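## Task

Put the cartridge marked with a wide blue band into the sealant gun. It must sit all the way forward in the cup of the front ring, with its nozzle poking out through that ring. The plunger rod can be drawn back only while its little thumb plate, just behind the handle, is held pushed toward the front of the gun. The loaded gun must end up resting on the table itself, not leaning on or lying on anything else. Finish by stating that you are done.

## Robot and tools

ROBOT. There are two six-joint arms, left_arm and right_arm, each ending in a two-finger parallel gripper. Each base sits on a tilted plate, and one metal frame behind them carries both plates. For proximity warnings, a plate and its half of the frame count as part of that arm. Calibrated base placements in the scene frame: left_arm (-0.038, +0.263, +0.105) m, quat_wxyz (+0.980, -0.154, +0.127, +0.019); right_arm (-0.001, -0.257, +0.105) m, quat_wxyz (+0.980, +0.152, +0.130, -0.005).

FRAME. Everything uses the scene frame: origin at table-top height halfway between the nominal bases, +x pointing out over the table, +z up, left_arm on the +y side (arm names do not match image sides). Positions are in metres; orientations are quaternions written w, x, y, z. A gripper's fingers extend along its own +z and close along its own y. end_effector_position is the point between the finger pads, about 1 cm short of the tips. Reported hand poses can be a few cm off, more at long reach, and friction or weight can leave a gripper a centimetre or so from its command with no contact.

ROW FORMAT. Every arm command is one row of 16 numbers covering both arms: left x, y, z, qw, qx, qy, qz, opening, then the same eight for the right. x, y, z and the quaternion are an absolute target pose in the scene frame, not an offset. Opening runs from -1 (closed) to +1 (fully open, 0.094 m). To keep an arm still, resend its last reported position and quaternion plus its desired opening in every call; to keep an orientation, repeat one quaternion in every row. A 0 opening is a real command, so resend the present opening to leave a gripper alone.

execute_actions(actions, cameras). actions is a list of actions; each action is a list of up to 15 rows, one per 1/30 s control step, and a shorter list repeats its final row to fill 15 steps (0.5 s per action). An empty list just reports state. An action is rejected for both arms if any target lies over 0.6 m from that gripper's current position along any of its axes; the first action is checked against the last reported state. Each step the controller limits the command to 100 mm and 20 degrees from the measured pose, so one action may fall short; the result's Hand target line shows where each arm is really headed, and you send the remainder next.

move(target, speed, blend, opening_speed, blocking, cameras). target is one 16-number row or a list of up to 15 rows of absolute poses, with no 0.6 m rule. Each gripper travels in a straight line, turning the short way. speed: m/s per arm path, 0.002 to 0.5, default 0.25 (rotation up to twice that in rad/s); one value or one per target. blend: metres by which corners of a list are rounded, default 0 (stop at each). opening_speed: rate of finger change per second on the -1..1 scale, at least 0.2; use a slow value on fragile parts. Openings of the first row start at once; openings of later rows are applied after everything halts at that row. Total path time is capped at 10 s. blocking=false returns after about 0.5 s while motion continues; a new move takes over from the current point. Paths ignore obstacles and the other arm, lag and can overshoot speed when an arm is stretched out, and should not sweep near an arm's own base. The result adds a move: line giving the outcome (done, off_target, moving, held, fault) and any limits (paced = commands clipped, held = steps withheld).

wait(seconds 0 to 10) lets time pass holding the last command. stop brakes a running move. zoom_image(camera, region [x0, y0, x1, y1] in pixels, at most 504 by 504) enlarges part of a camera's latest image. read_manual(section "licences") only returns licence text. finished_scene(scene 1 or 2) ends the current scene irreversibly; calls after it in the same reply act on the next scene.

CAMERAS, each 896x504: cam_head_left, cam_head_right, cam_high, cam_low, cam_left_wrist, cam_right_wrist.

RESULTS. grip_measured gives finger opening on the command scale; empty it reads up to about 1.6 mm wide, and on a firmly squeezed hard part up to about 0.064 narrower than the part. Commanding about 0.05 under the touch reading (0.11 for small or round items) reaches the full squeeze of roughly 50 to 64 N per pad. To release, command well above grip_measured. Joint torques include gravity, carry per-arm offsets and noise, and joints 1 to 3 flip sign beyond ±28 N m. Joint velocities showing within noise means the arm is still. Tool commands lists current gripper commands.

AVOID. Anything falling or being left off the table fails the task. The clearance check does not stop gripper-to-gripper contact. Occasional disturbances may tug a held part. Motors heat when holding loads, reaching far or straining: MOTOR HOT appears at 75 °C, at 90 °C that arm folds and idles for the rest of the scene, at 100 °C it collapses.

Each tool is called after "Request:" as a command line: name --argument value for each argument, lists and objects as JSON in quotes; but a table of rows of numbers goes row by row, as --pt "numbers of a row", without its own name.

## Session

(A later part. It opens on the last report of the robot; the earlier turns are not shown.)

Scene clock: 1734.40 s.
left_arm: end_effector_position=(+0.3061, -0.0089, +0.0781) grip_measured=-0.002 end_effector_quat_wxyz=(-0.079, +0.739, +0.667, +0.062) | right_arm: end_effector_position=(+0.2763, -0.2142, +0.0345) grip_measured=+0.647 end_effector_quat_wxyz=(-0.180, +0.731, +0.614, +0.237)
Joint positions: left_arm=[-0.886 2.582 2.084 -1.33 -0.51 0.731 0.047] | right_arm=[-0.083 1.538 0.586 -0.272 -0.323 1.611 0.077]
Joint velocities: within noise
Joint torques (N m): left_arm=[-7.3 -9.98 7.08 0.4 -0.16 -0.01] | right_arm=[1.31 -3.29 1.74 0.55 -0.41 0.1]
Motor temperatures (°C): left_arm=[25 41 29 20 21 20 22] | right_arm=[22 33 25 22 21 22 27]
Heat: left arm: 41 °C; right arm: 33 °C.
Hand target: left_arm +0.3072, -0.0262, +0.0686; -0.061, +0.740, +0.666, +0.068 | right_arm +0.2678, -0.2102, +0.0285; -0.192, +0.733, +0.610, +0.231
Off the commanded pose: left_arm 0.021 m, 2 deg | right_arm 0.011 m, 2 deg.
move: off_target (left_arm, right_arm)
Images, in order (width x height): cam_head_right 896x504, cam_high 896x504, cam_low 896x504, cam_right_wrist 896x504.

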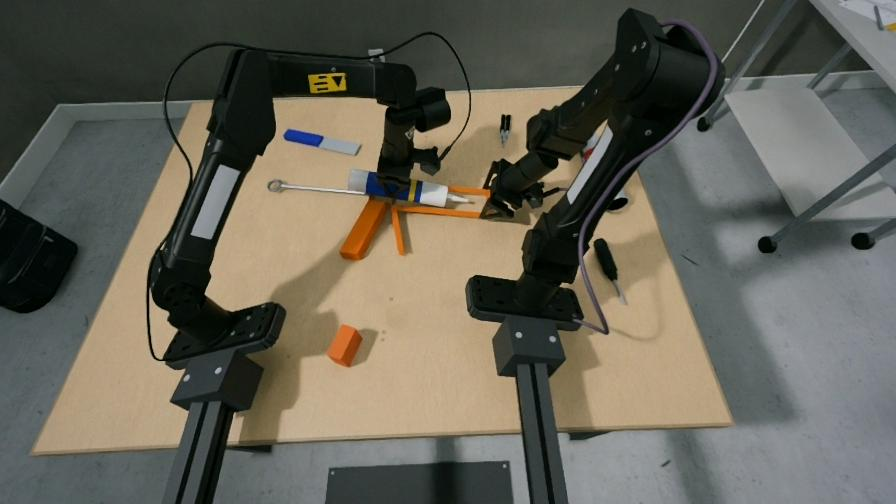

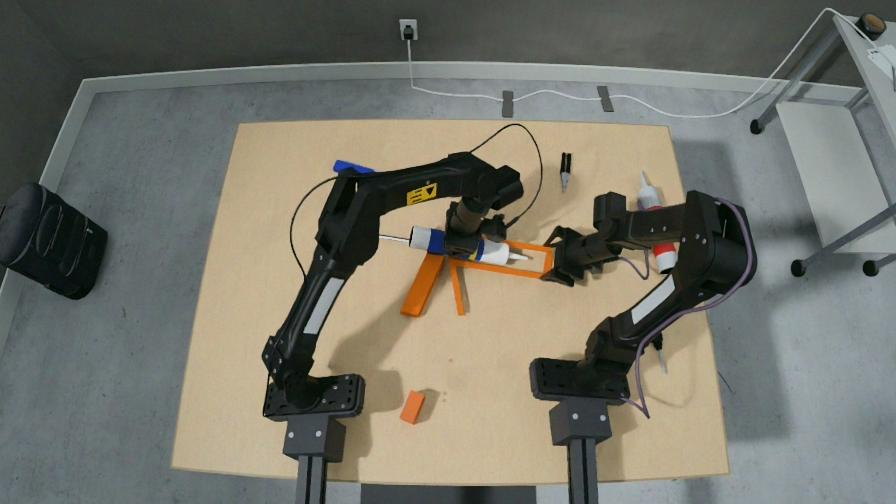

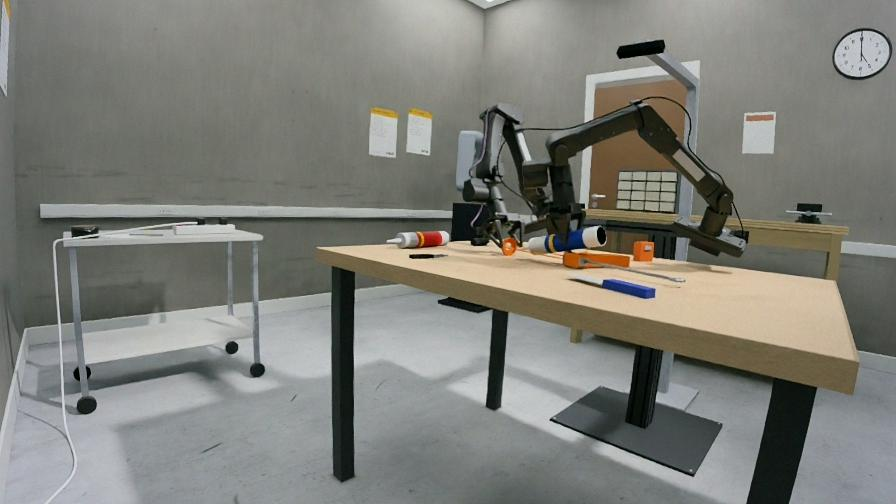

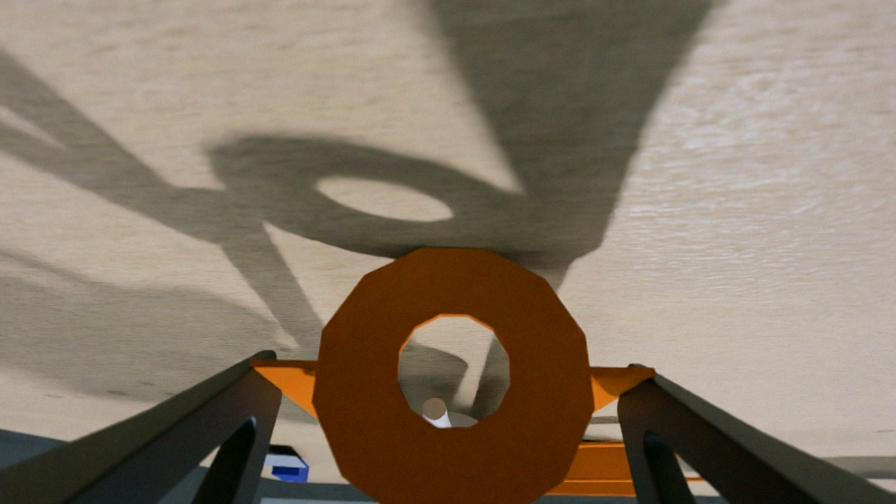

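Request:
move --pt "0.307 -0.057 0.077 -0.0610 0.7400 0.6663 0.0680 -0.25 0.268 -0.210 0.028 -0.1923 0.7332 0.6099 0.2311 0.45" --speed 0.06 --cameras '["cam_high","cam_low","cam_right_wrist","cam_head_right"]'

Request:
zoom_image --camera "cam_low" --region '[480, 200, 660, 290]'

Request:
zoom_image --camera "cam_high" --region '[400, 200, 600, 300]'

Scene clock: 1772.07 s.
left_arm: end_effector_position=(+0.3071, -0.0426, +0.0732) grip_measured=-0.002 end_effector_quat_wxyz=(-0.078, +0.746, +0.658, +0.065) | right_arm: end_effector_position=(+0.2763, -0.2142, +0.0345) grip_measured=+0.647 end_effector_quat_wxyz=(-0.180, +0.731, +0.614, +0.237)
Joint positions: left_arm=[-0.924 2.758 2.364 -1.454 -0.507 0.71 0.047] | right_arm=[-0.083 1.538 0.586 -0.272 -0.323 1.611 0.077]
Joint velocities: within noise
Joint torques (N m): left_arm=[-8.06 -12.63 8.24 -0.02 -0.07 -0.29] | right_arm=[1.29 -3.29 1.73 0.56 -0.41 0.09]
Motor temperatures (°C): left_arm=[26 38 29 20 21 20 23] | right_arm=[22 33 24 22 21 22 28]
Heat: left arm: 38 °C; right arm: 33 °C.
Hand target: left_arm +0.3066, -0.0565, +0.0772; -0.060, +0.740, +0.666, +0.067 | right_arm +0.2678, -0.2102, +0.0285; -0.192, +0.733, +0.610, +0.231
Off the commanded pose: left_arm 0.015 m, 2 deg | right_arm 0.011 m, 2 deg.
move: off_target (left_arm, right_arm)
Images, in order (width x height): cam_head_right 896x504, cam_high 896x504, cam_low 896x504, cam_right_wrist 896x504.

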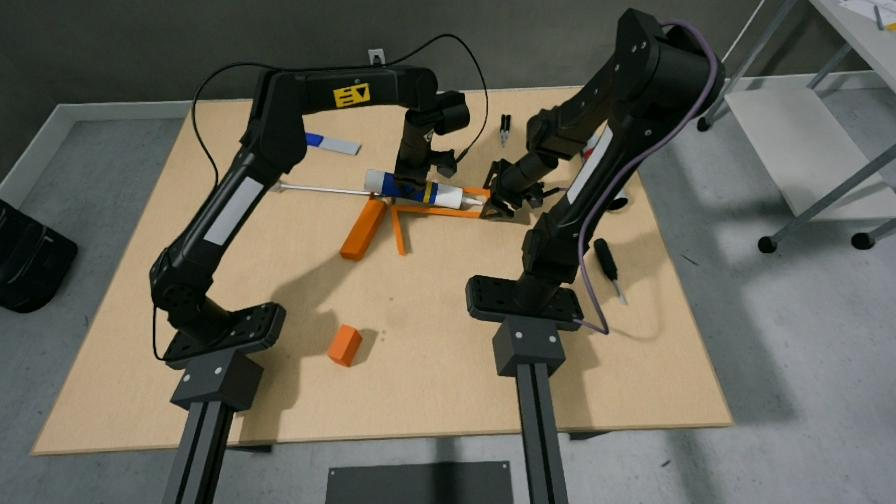

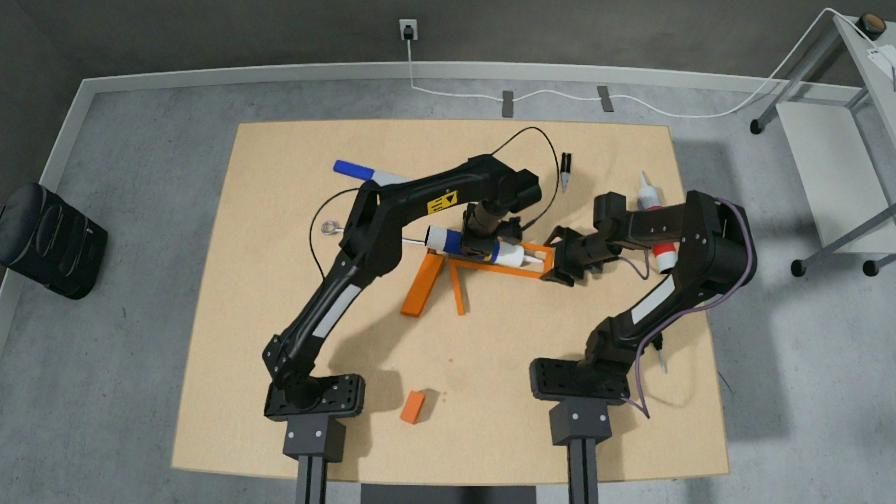

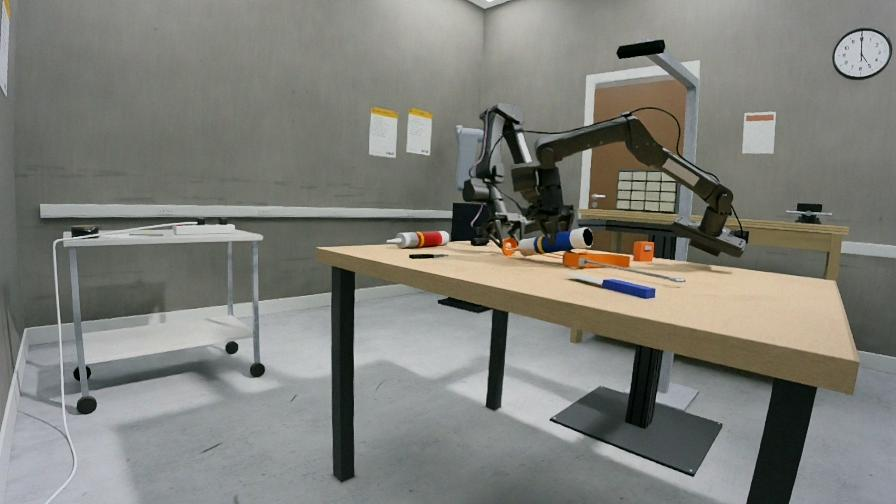

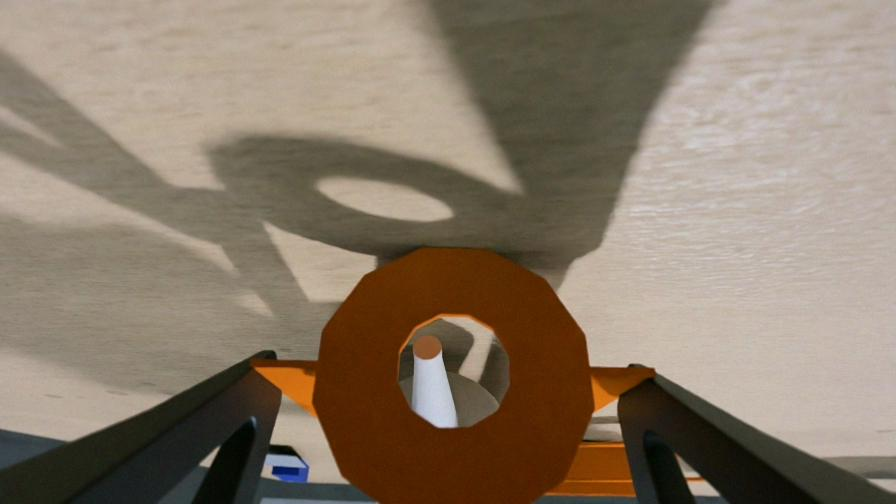

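Scaled by 2.800 from the camera's 896x504 image, which has a finer 1280x720 frame.

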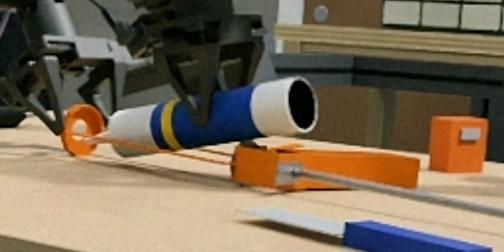

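Scaled by 2.520 from the camera's 896x504 image, which has a finer 1280x720 frame.

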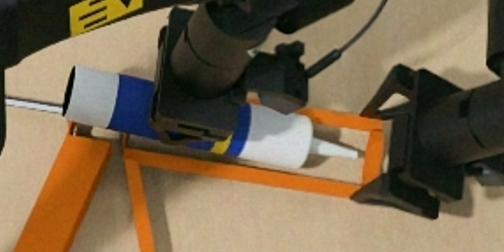

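Request:
wait --seconds 0.1 --cameras '["cam_left_wrist","cam_low","cam_head_left"]'

Request:
zoom_image --camera "cam_low" --region '[490, 205, 630, 285]'

Request:
zoom_image --camera "cam_head_left" --region '[340, 150, 520, 240]'

Scene clock: 1828.83 s.
left_arm: end_effector_position=(+0.3071, -0.0426, +0.0731) grip_measured=-0.002 end_effector_quat_wxyz=(-0.078, +0.746, +0.659, +0.065) | right_arm: end_effector_position=(+0.2763, -0.2142, +0.0345) grip_measured=+0.647 end_effector_quat_wxyz=(-0.180, +0.731, +0.614, +0.237)
Joint positions: left_arm=[-0.924 2.758 2.364 -1.454 -0.507 0.71 0.047] | right_arm=[-0.083 1.538 0.586 -0.272 -0.323 1.611 0.077]
Joint velocities: within noise
Joint torques (N m): left_arm=[-8.03 -12.59 8.23 0 -0.07 -0.29] | right_arm=[1.31 -3.29 1.73 0.55 -0.41 0.09]
Motor temperatures (°C): left_arm=[27 43 29 20 21 20 23] | right_arm=[22 33 24 22 21 22 28]
Heat: left arm: 43 °C; right arm: 33 °C.
Hand target: left_arm +0.3066, -0.0565, +0.0772; -0.060, +0.740, +0.666, +0.067 | right_arm +0.2678, -0.2102, +0.0285; -0.192, +0.733, +0.610, +0.231
Tool commands: left_gripper/opening=-0.25 right_gripper/opening=+0.45
Off the commanded pose: left_arm 0.015 m, 2 deg | right_arm 0.011 m, 2 deg.
wait: 0.10 s; at rest from the start
Images, in order (width x height): cam_head_left 896x504, cam_low 896x504, cam_left_wrist 896x504.

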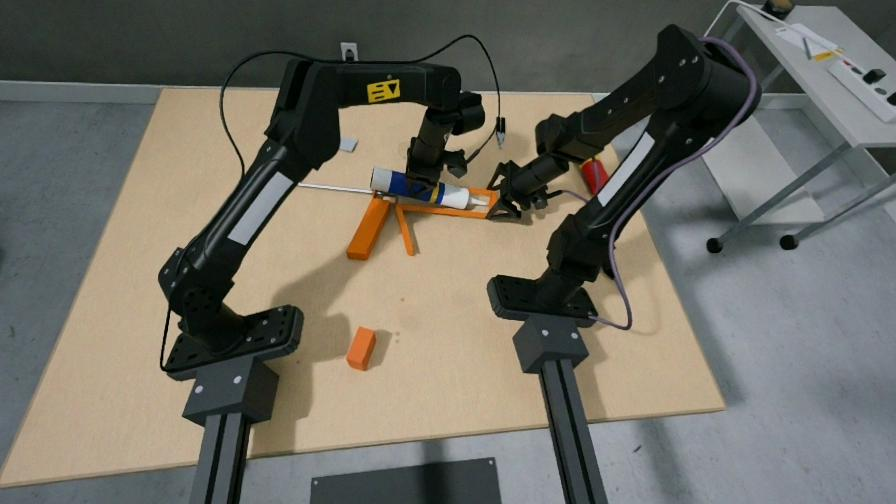

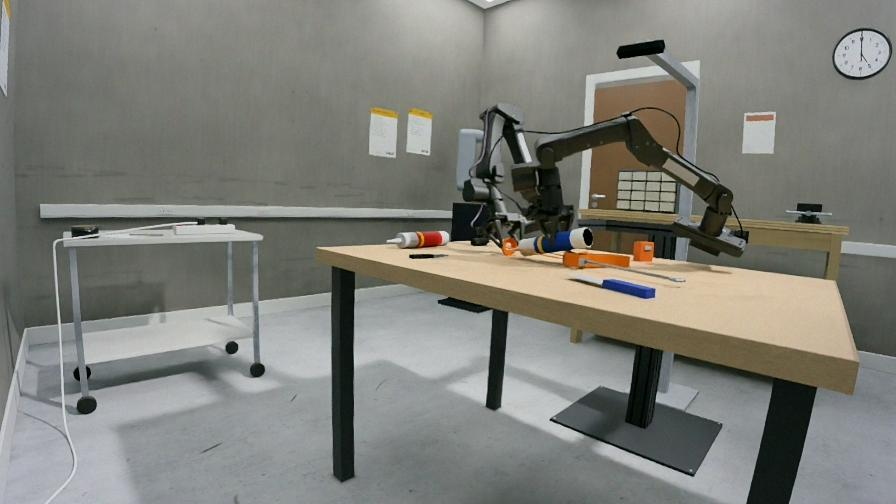

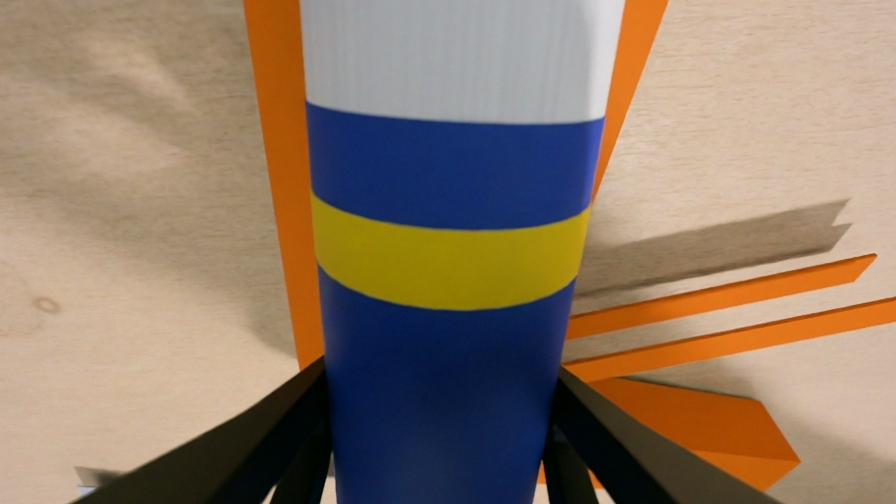

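Scaled by 3.600 from the camera's 896x504 image, which has a finer 1280x720 frame.

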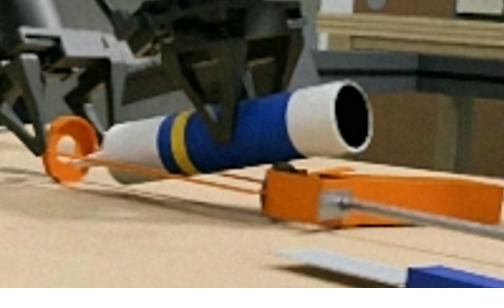

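Scaled by 2.800 from the camera's 896x504 image, which has a finer 1280x720 frame.

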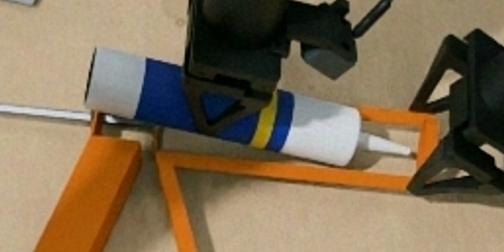

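Request:
move --pt "0.3075 -0.077 0.081 -0.0600 0.7515 0.6533 0.0690 -0.25 0.268 -0.210 0.028 -0.1923 0.7332 0.6099 0.2311 0.45" --speed 0.05 --cameras '["cam_high","cam_low","cam_right_wrist","cam_left_wrist"]'

Request:
zoom_image --camera "cam_low" --region '[490, 205, 630, 285]'

Request:
zoom_image --camera "cam_high" --region '[400, 200, 600, 300]'

Scene clock: 1875.43 s.
left_arm: end_effector_position=(+0.3069, -0.0597, +0.0714) grip_measured=-0.002 end_effector_quat_wxyz=(-0.083, +0.753, +0.650, +0.063) | right_arm: end_effector_position=(+0.2770, -0.2143, +0.0346) grip_measured=+0.647 end_effector_quat_wxyz=(-0.179, +0.730, +0.615, +0.238)
Joint positions: left_arm=[-0.941 2.913 2.645 -1.597 -0.501 0.71 0.047] | right_arm=[-0.083 1.538 0.586 -0.269 -0.324 1.606 0.077]
Joint velocities: within noise
Joint torques (N m): left_arm=[-8.94 -13.71 8.72 0.03 -0.13 -0.15] | right_arm=[1.29 -3.29 1.74 0.52 -0.41 0.13]
Motor temperatures (°C): left_arm=[27 44 30 20 21 20 23] | right_arm=[22 32 24 22 21 22 28]
Heat: left arm: 44 °C; right arm: 32 °C.
Hand target: left_arm +0.3068, -0.0763, +0.0812; -0.054, +0.752, +0.653, +0.068 | right_arm +0.2678, -0.2102, +0.0285; -0.192, +0.733, +0.610, +0.231
Off the commanded pose: left_arm 0.020 m, 3 deg | right_arm 0.012 m, 2 deg.
joint read past its limit (left arm) — joint 4 (wrist pitch), lower limit.
joint sent to its limit (left arm) — joint 4 (wrist pitch), lower limit. The joint targets still meet the commanded pose.
move: off_target (left_arm, right_arm)
Images, in order (width x height): cam_high 896x504, cam_low 896x504, cam_left_wrist 896x504, cam_right_wrist 896x504.

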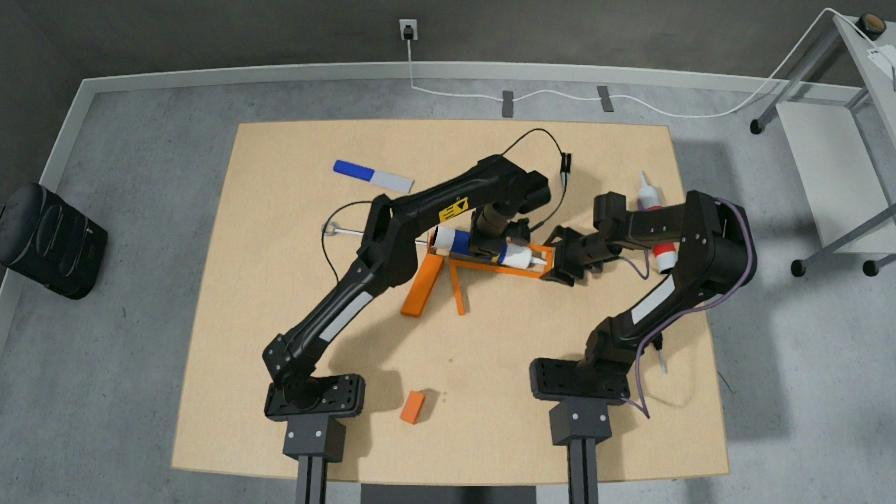

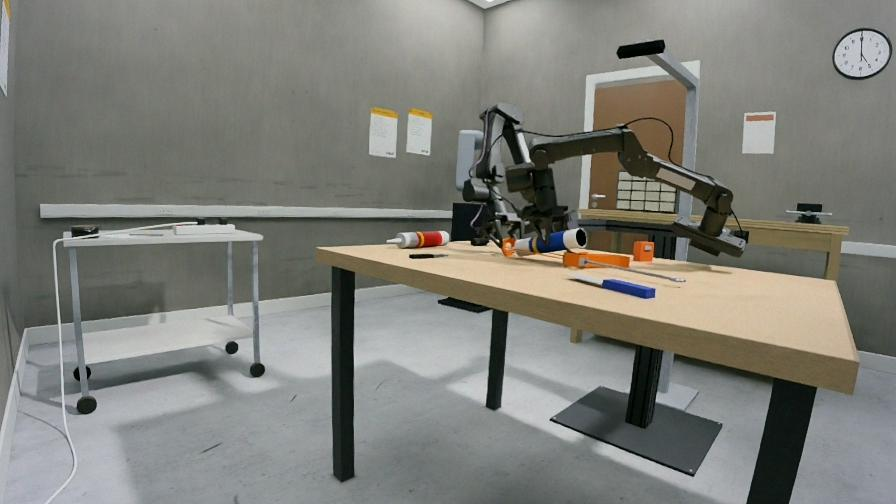

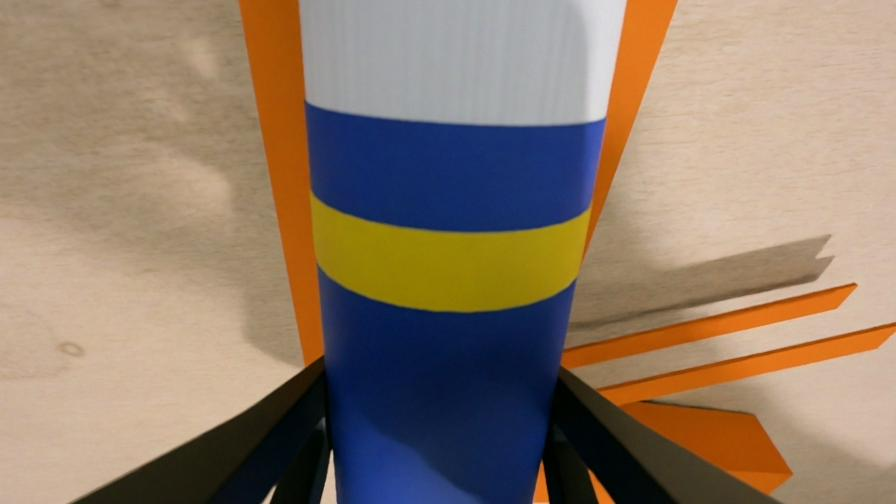

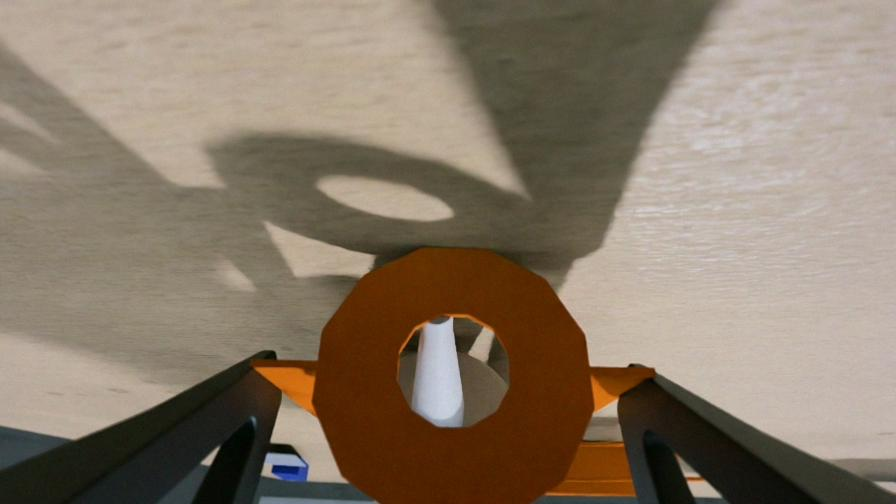

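Scaled by 3.600 from the camera's 896x504 image, which has a finer 1280x720 frame.

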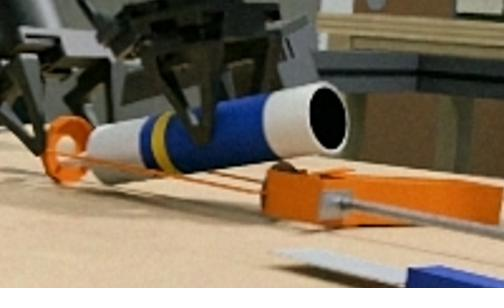

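Scaled by 2.520 from the camera's 896x504 image, which has a finer 1280x720 frame.

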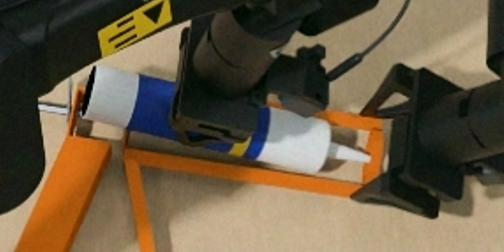

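Request:
move --pt "0.305 -0.045 0.10 -0.0600 0.7515 0.6533 0.0690 -0.25 0.268 -0.210 0.028 -0.1923 0.7332 0.6099 0.2311 0.45" --pt "0.32 0.06 0.15 -0.0600 0.7515 0.6533 0.0690 -0.25 0.268 -0.210 0.028 -0.1923 0.7332 0.6099 0.2311 0.45" --speed 0.08 --cameras '["cam_high","cam_low","cam_right_wrist","cam_left_wrist"]'

Scene clock: 1906.03 s.
left_arm: end_effector_position=(+0.3136, +0.0527, +0.1285) grip_measured=-0.002 end_effector_quat_wxyz=(-0.079, +0.751, +0.652, +0.062) | right_arm: end_effector_position=(+0.2770, -0.2142, +0.0346) grip_measured=+0.647 end_effector_quat_wxyz=(-0.179, +0.730, +0.615, +0.238)
Joint positions: left_arm=[-0.834 2.33 1.896 -1.366 -0.525 0.826 0.047] | right_arm=[-0.083 1.538 0.586 -0.269 -0.324 1.606 0.077]
Joint velocities: within noise
Joint torques (N m): left_arm=[-5.53 -17.21 4.52 -0.14 -0.19 0.13] | right_arm=[1.31 -3.28 1.74 0.52 -0.4 0.14]
Motor temperatures (°C): left_arm=[28 45 30 20 21 20 23] | right_arm=[22 32 24 22 21 22 28]
Heat: left arm: 45 °C; right arm: 32 °C.
Hand target: left_arm +0.3197, +0.0600, +0.1492; -0.061, +0.751, +0.653, +0.069 | right_arm +0.2678, -0.2102, +0.0285; -0.192, +0.733, +0.610, +0.231
Off the commanded pose: left_arm 0.024 m, 2 deg | right_arm 0.012 m, 2 deg.
move: off_target (left_arm, right_arm)
Images, in order (width x height): cam_high 896x504, cam_low 896x504, cam_left_wrist 896x504, cam_right_wrist 896x504.

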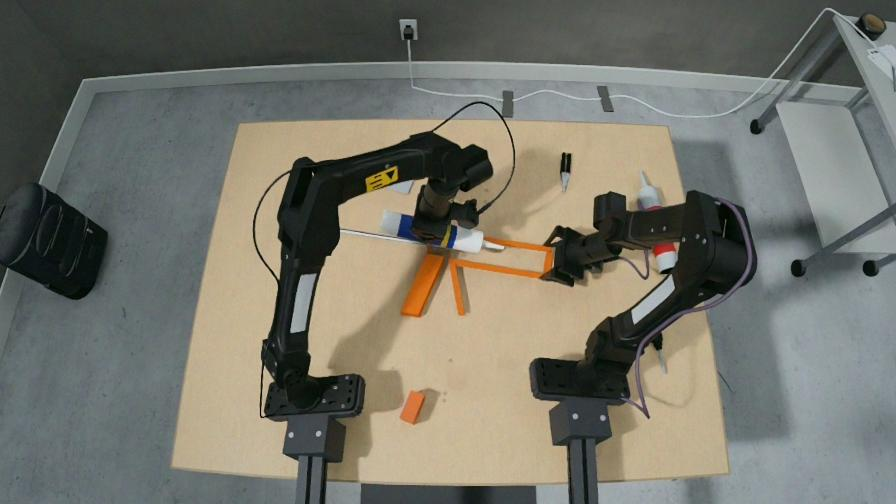

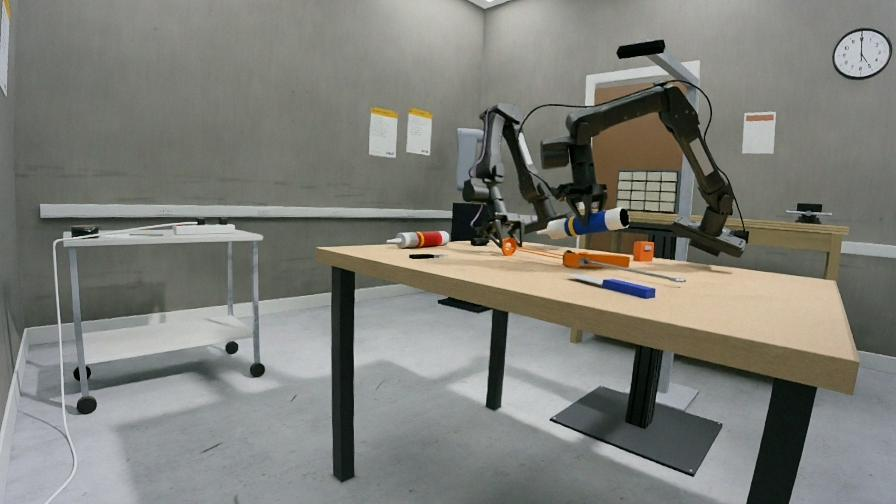

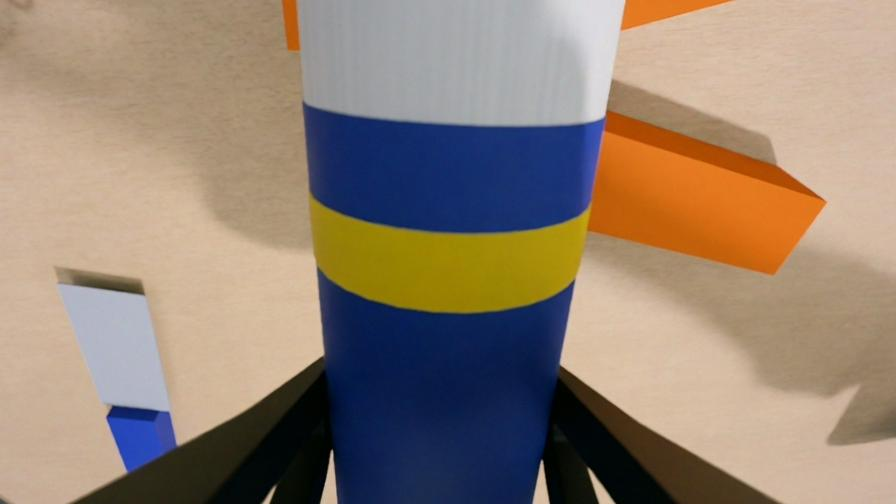

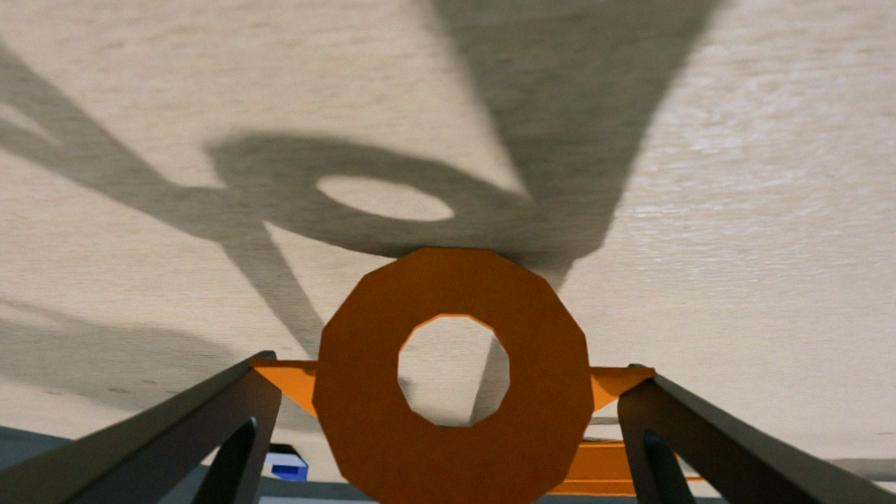

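Request:
move --pt "0.31 0.14 0.19 -0.0600 0.7515 0.6533 0.0690 -0.25 0.268 -0.210 0.028 -0.1923 0.7332 0.6099 0.2311 0.45" --pt "0.31 0.14 0.19 -0.0600 0.7515 0.6533 0.0690 -0.25 0.265 -0.125 0.030 -0.1923 0.7332 0.6099 0.2311 0.45" --speed '[0.1,0.04]' --cameras '["cam_high","cam_low","cam_right_wrist","cam_left_wrist"]'

Scene clock: 1915.37 s.
left_arm: end_effector_position=(+0.3097, +0.1294, +0.1741) grip_measured=-0.002 end_effector_quat_wxyz=(-0.068, +0.749, +0.656, +0.061) | right_arm: end_effector_position=(+0.2757, -0.1304, +0.0349) grip_measured=+0.647 end_effector_quat_wxyz=(-0.181, +0.733, +0.609, +0.242)
Joint positions: left_arm=[-0.757 2.027 1.678 -1.381 -0.537 0.918 0.047] | right_arm=[0.258 1.651 0.54 -0.018 -0.2 1.949 0.077]
Joint velocities: within noise
Joint torques (N m): left_arm=[-4.62 -14.37 4.6 -0.22 -0.21 0.12] | right_arm=[3.18 -3.4 2.32 0.78 -0.32 0.17]
Motor temperatures (°C): left_arm=[27 46 29 20 21 20 23] | right_arm=[22 32 24 22 21 22 28]
Heat: left arm: 46 °C; right arm: 32 °C.
Hand target: left_arm +0.3100, +0.1398, +0.1893; -0.060, +0.751, +0.653, +0.069 | right_arm +0.2648, -0.1254, +0.0303; -0.192, +0.733, +0.610, +0.231
Off the commanded pose: left_arm 0.019 m, 1 deg | right_arm 0.013 m, 2 deg.
move: off_target (left_arm, right_arm)
Images, in order (width x height): cam_high 896x504, cam_low 896x504, cam_left_wrist 896x504, cam_right_wrist 896x504.

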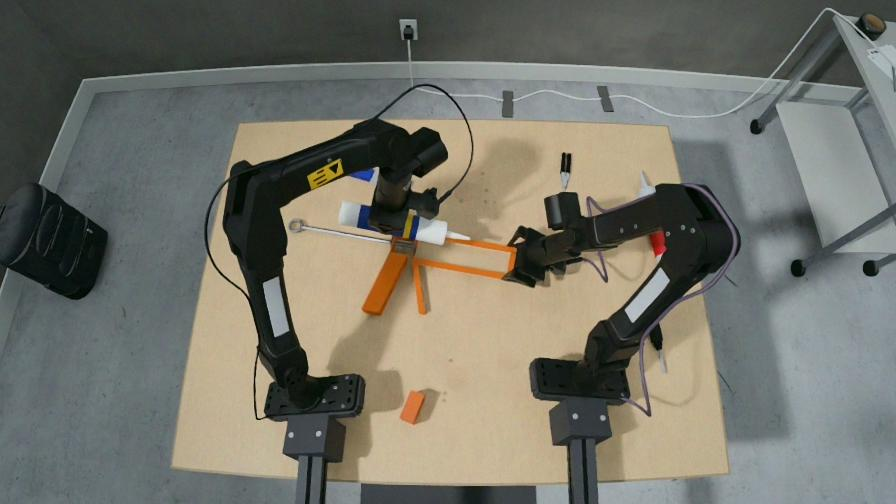

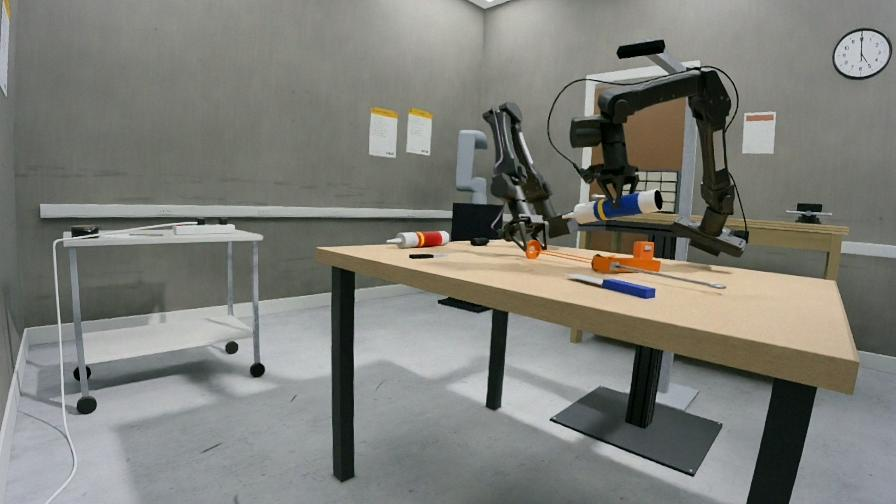

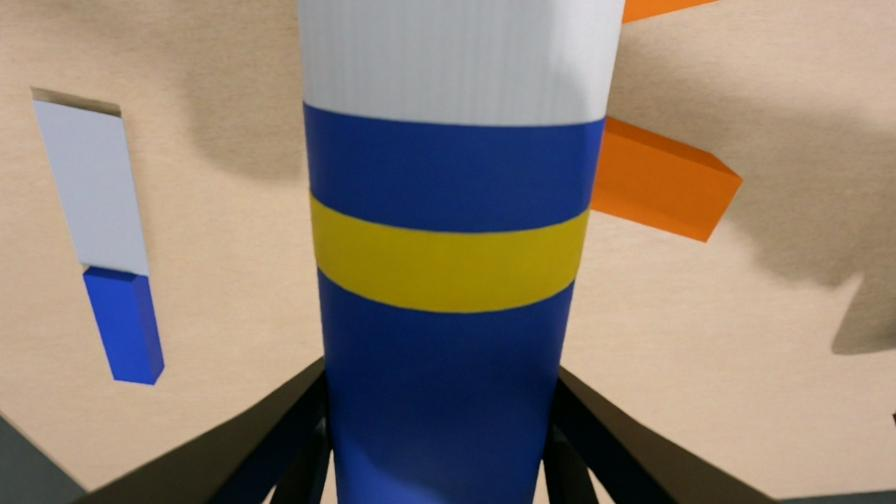

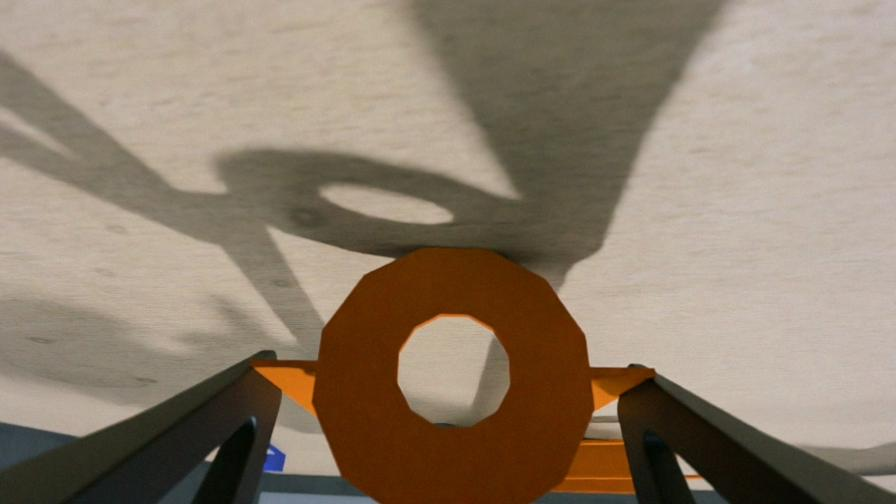

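Request:
zoom_image --camera "cam_high" --region '[280, 190, 560, 330]'

Scaled by 1.800 from the camera's 896x504 image, which has a finer 1280x720 frame.

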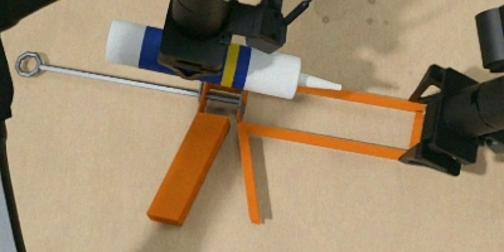

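Request:
move --pt "0.305 0.062 0.105 -0.0600 0.7515 0.6533 0.0690 -0.25 0.265 -0.125 0.030 -0.1923 0.7332 0.6099 0.2311 0.45" --speed 0.08 --cameras '["cam_high","cam_low","cam_right_wrist","cam_left_wrist"]'

Request:
zoom_image --camera "cam_high" --region '[360, 200, 560, 300]'

Scene clock: 1929.53 s.
left_arm: end_effector_position=(+0.3050, +0.0746, +0.0968) grip_measured=-0.002 end_effector_quat_wxyz=(-0.073, +0.747, +0.657, +0.063) | right_arm: end_effector_position=(+0.2757, -0.1304, +0.0349) grip_measured=+0.647 end_effector_quat_wxyz=(-0.181, +0.733, +0.609, +0.242)
Joint positions: left_arm=[-0.785 2.245 1.653 -1.165 -0.537 0.876 0.047] | right_arm=[0.258 1.651 0.54 -0.018 -0.2 1.949 0.077]
Joint velocities: within noise
Joint torques (N m): left_arm=[-7.95 -10.89 6.68 -0.07 -0.11 -0.12] | right_arm=[3.18 -3.41 2.32 0.77 -0.32 0.18]
Motor temperatures (°C): left_arm=[26 45 28 20 21 20 23] | right_arm=[22 32 24 22 21 22 28]
Heat: left arm: 45 °C; right arm: 32 °C.
Hand target: left_arm +0.3047, +0.0622, +0.1051; -0.060, +0.752, +0.653, +0.069 | right_arm +0.2648, -0.1254, +0.0303; -0.192, +0.733, +0.610, +0.231
Off the commanded pose: left_arm 0.015 m, 2 deg | right_arm 0.013 m, 2 deg.
move: off_target (left_arm, right_arm)
Images, in order (width x height): cam_high 896x504, cam_low 896x504, cam_left_wrist 896x504, cam_right_wrist 896x504.

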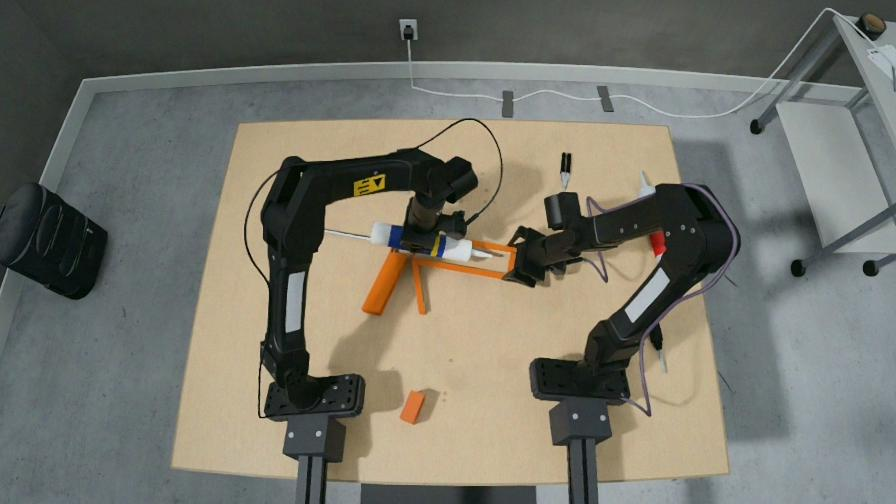

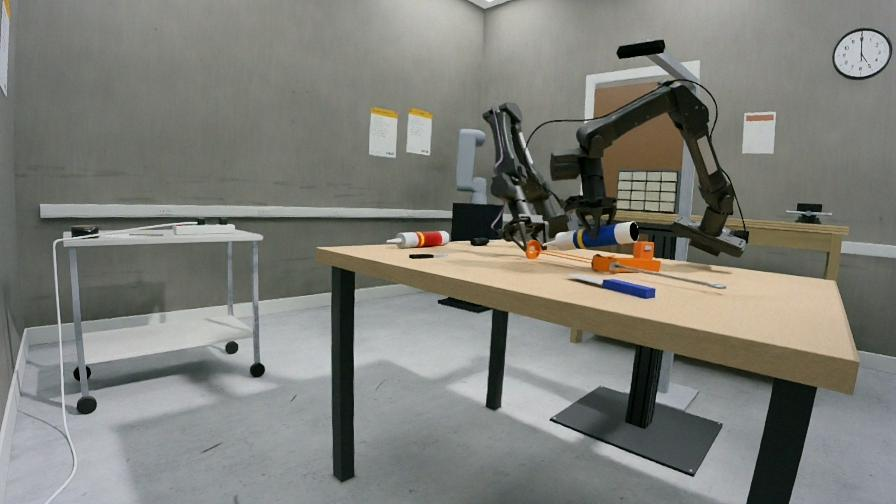

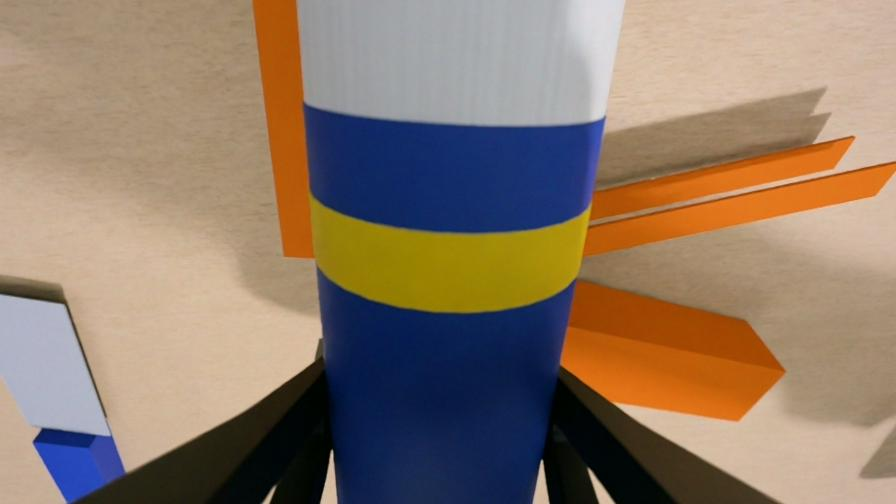

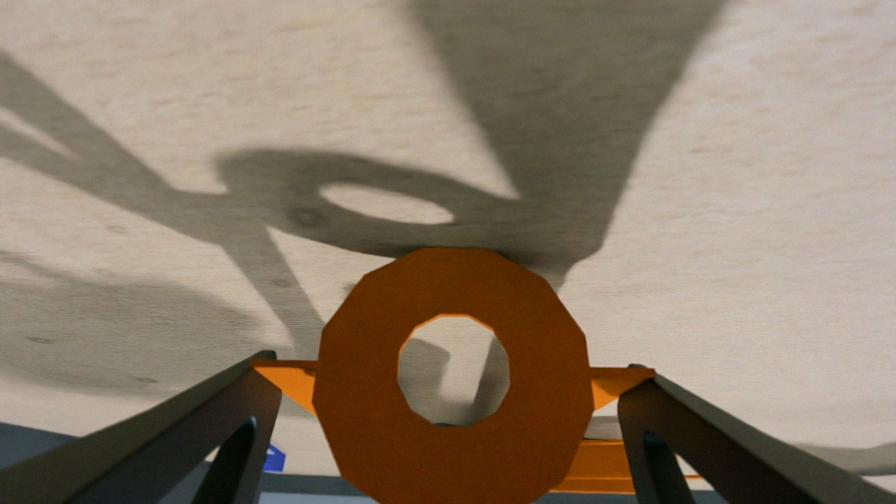

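Scaled by 2.520 from the camera's 896x504 image, which has a finer 1280x720 frame.

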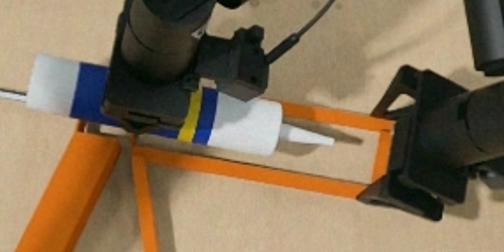

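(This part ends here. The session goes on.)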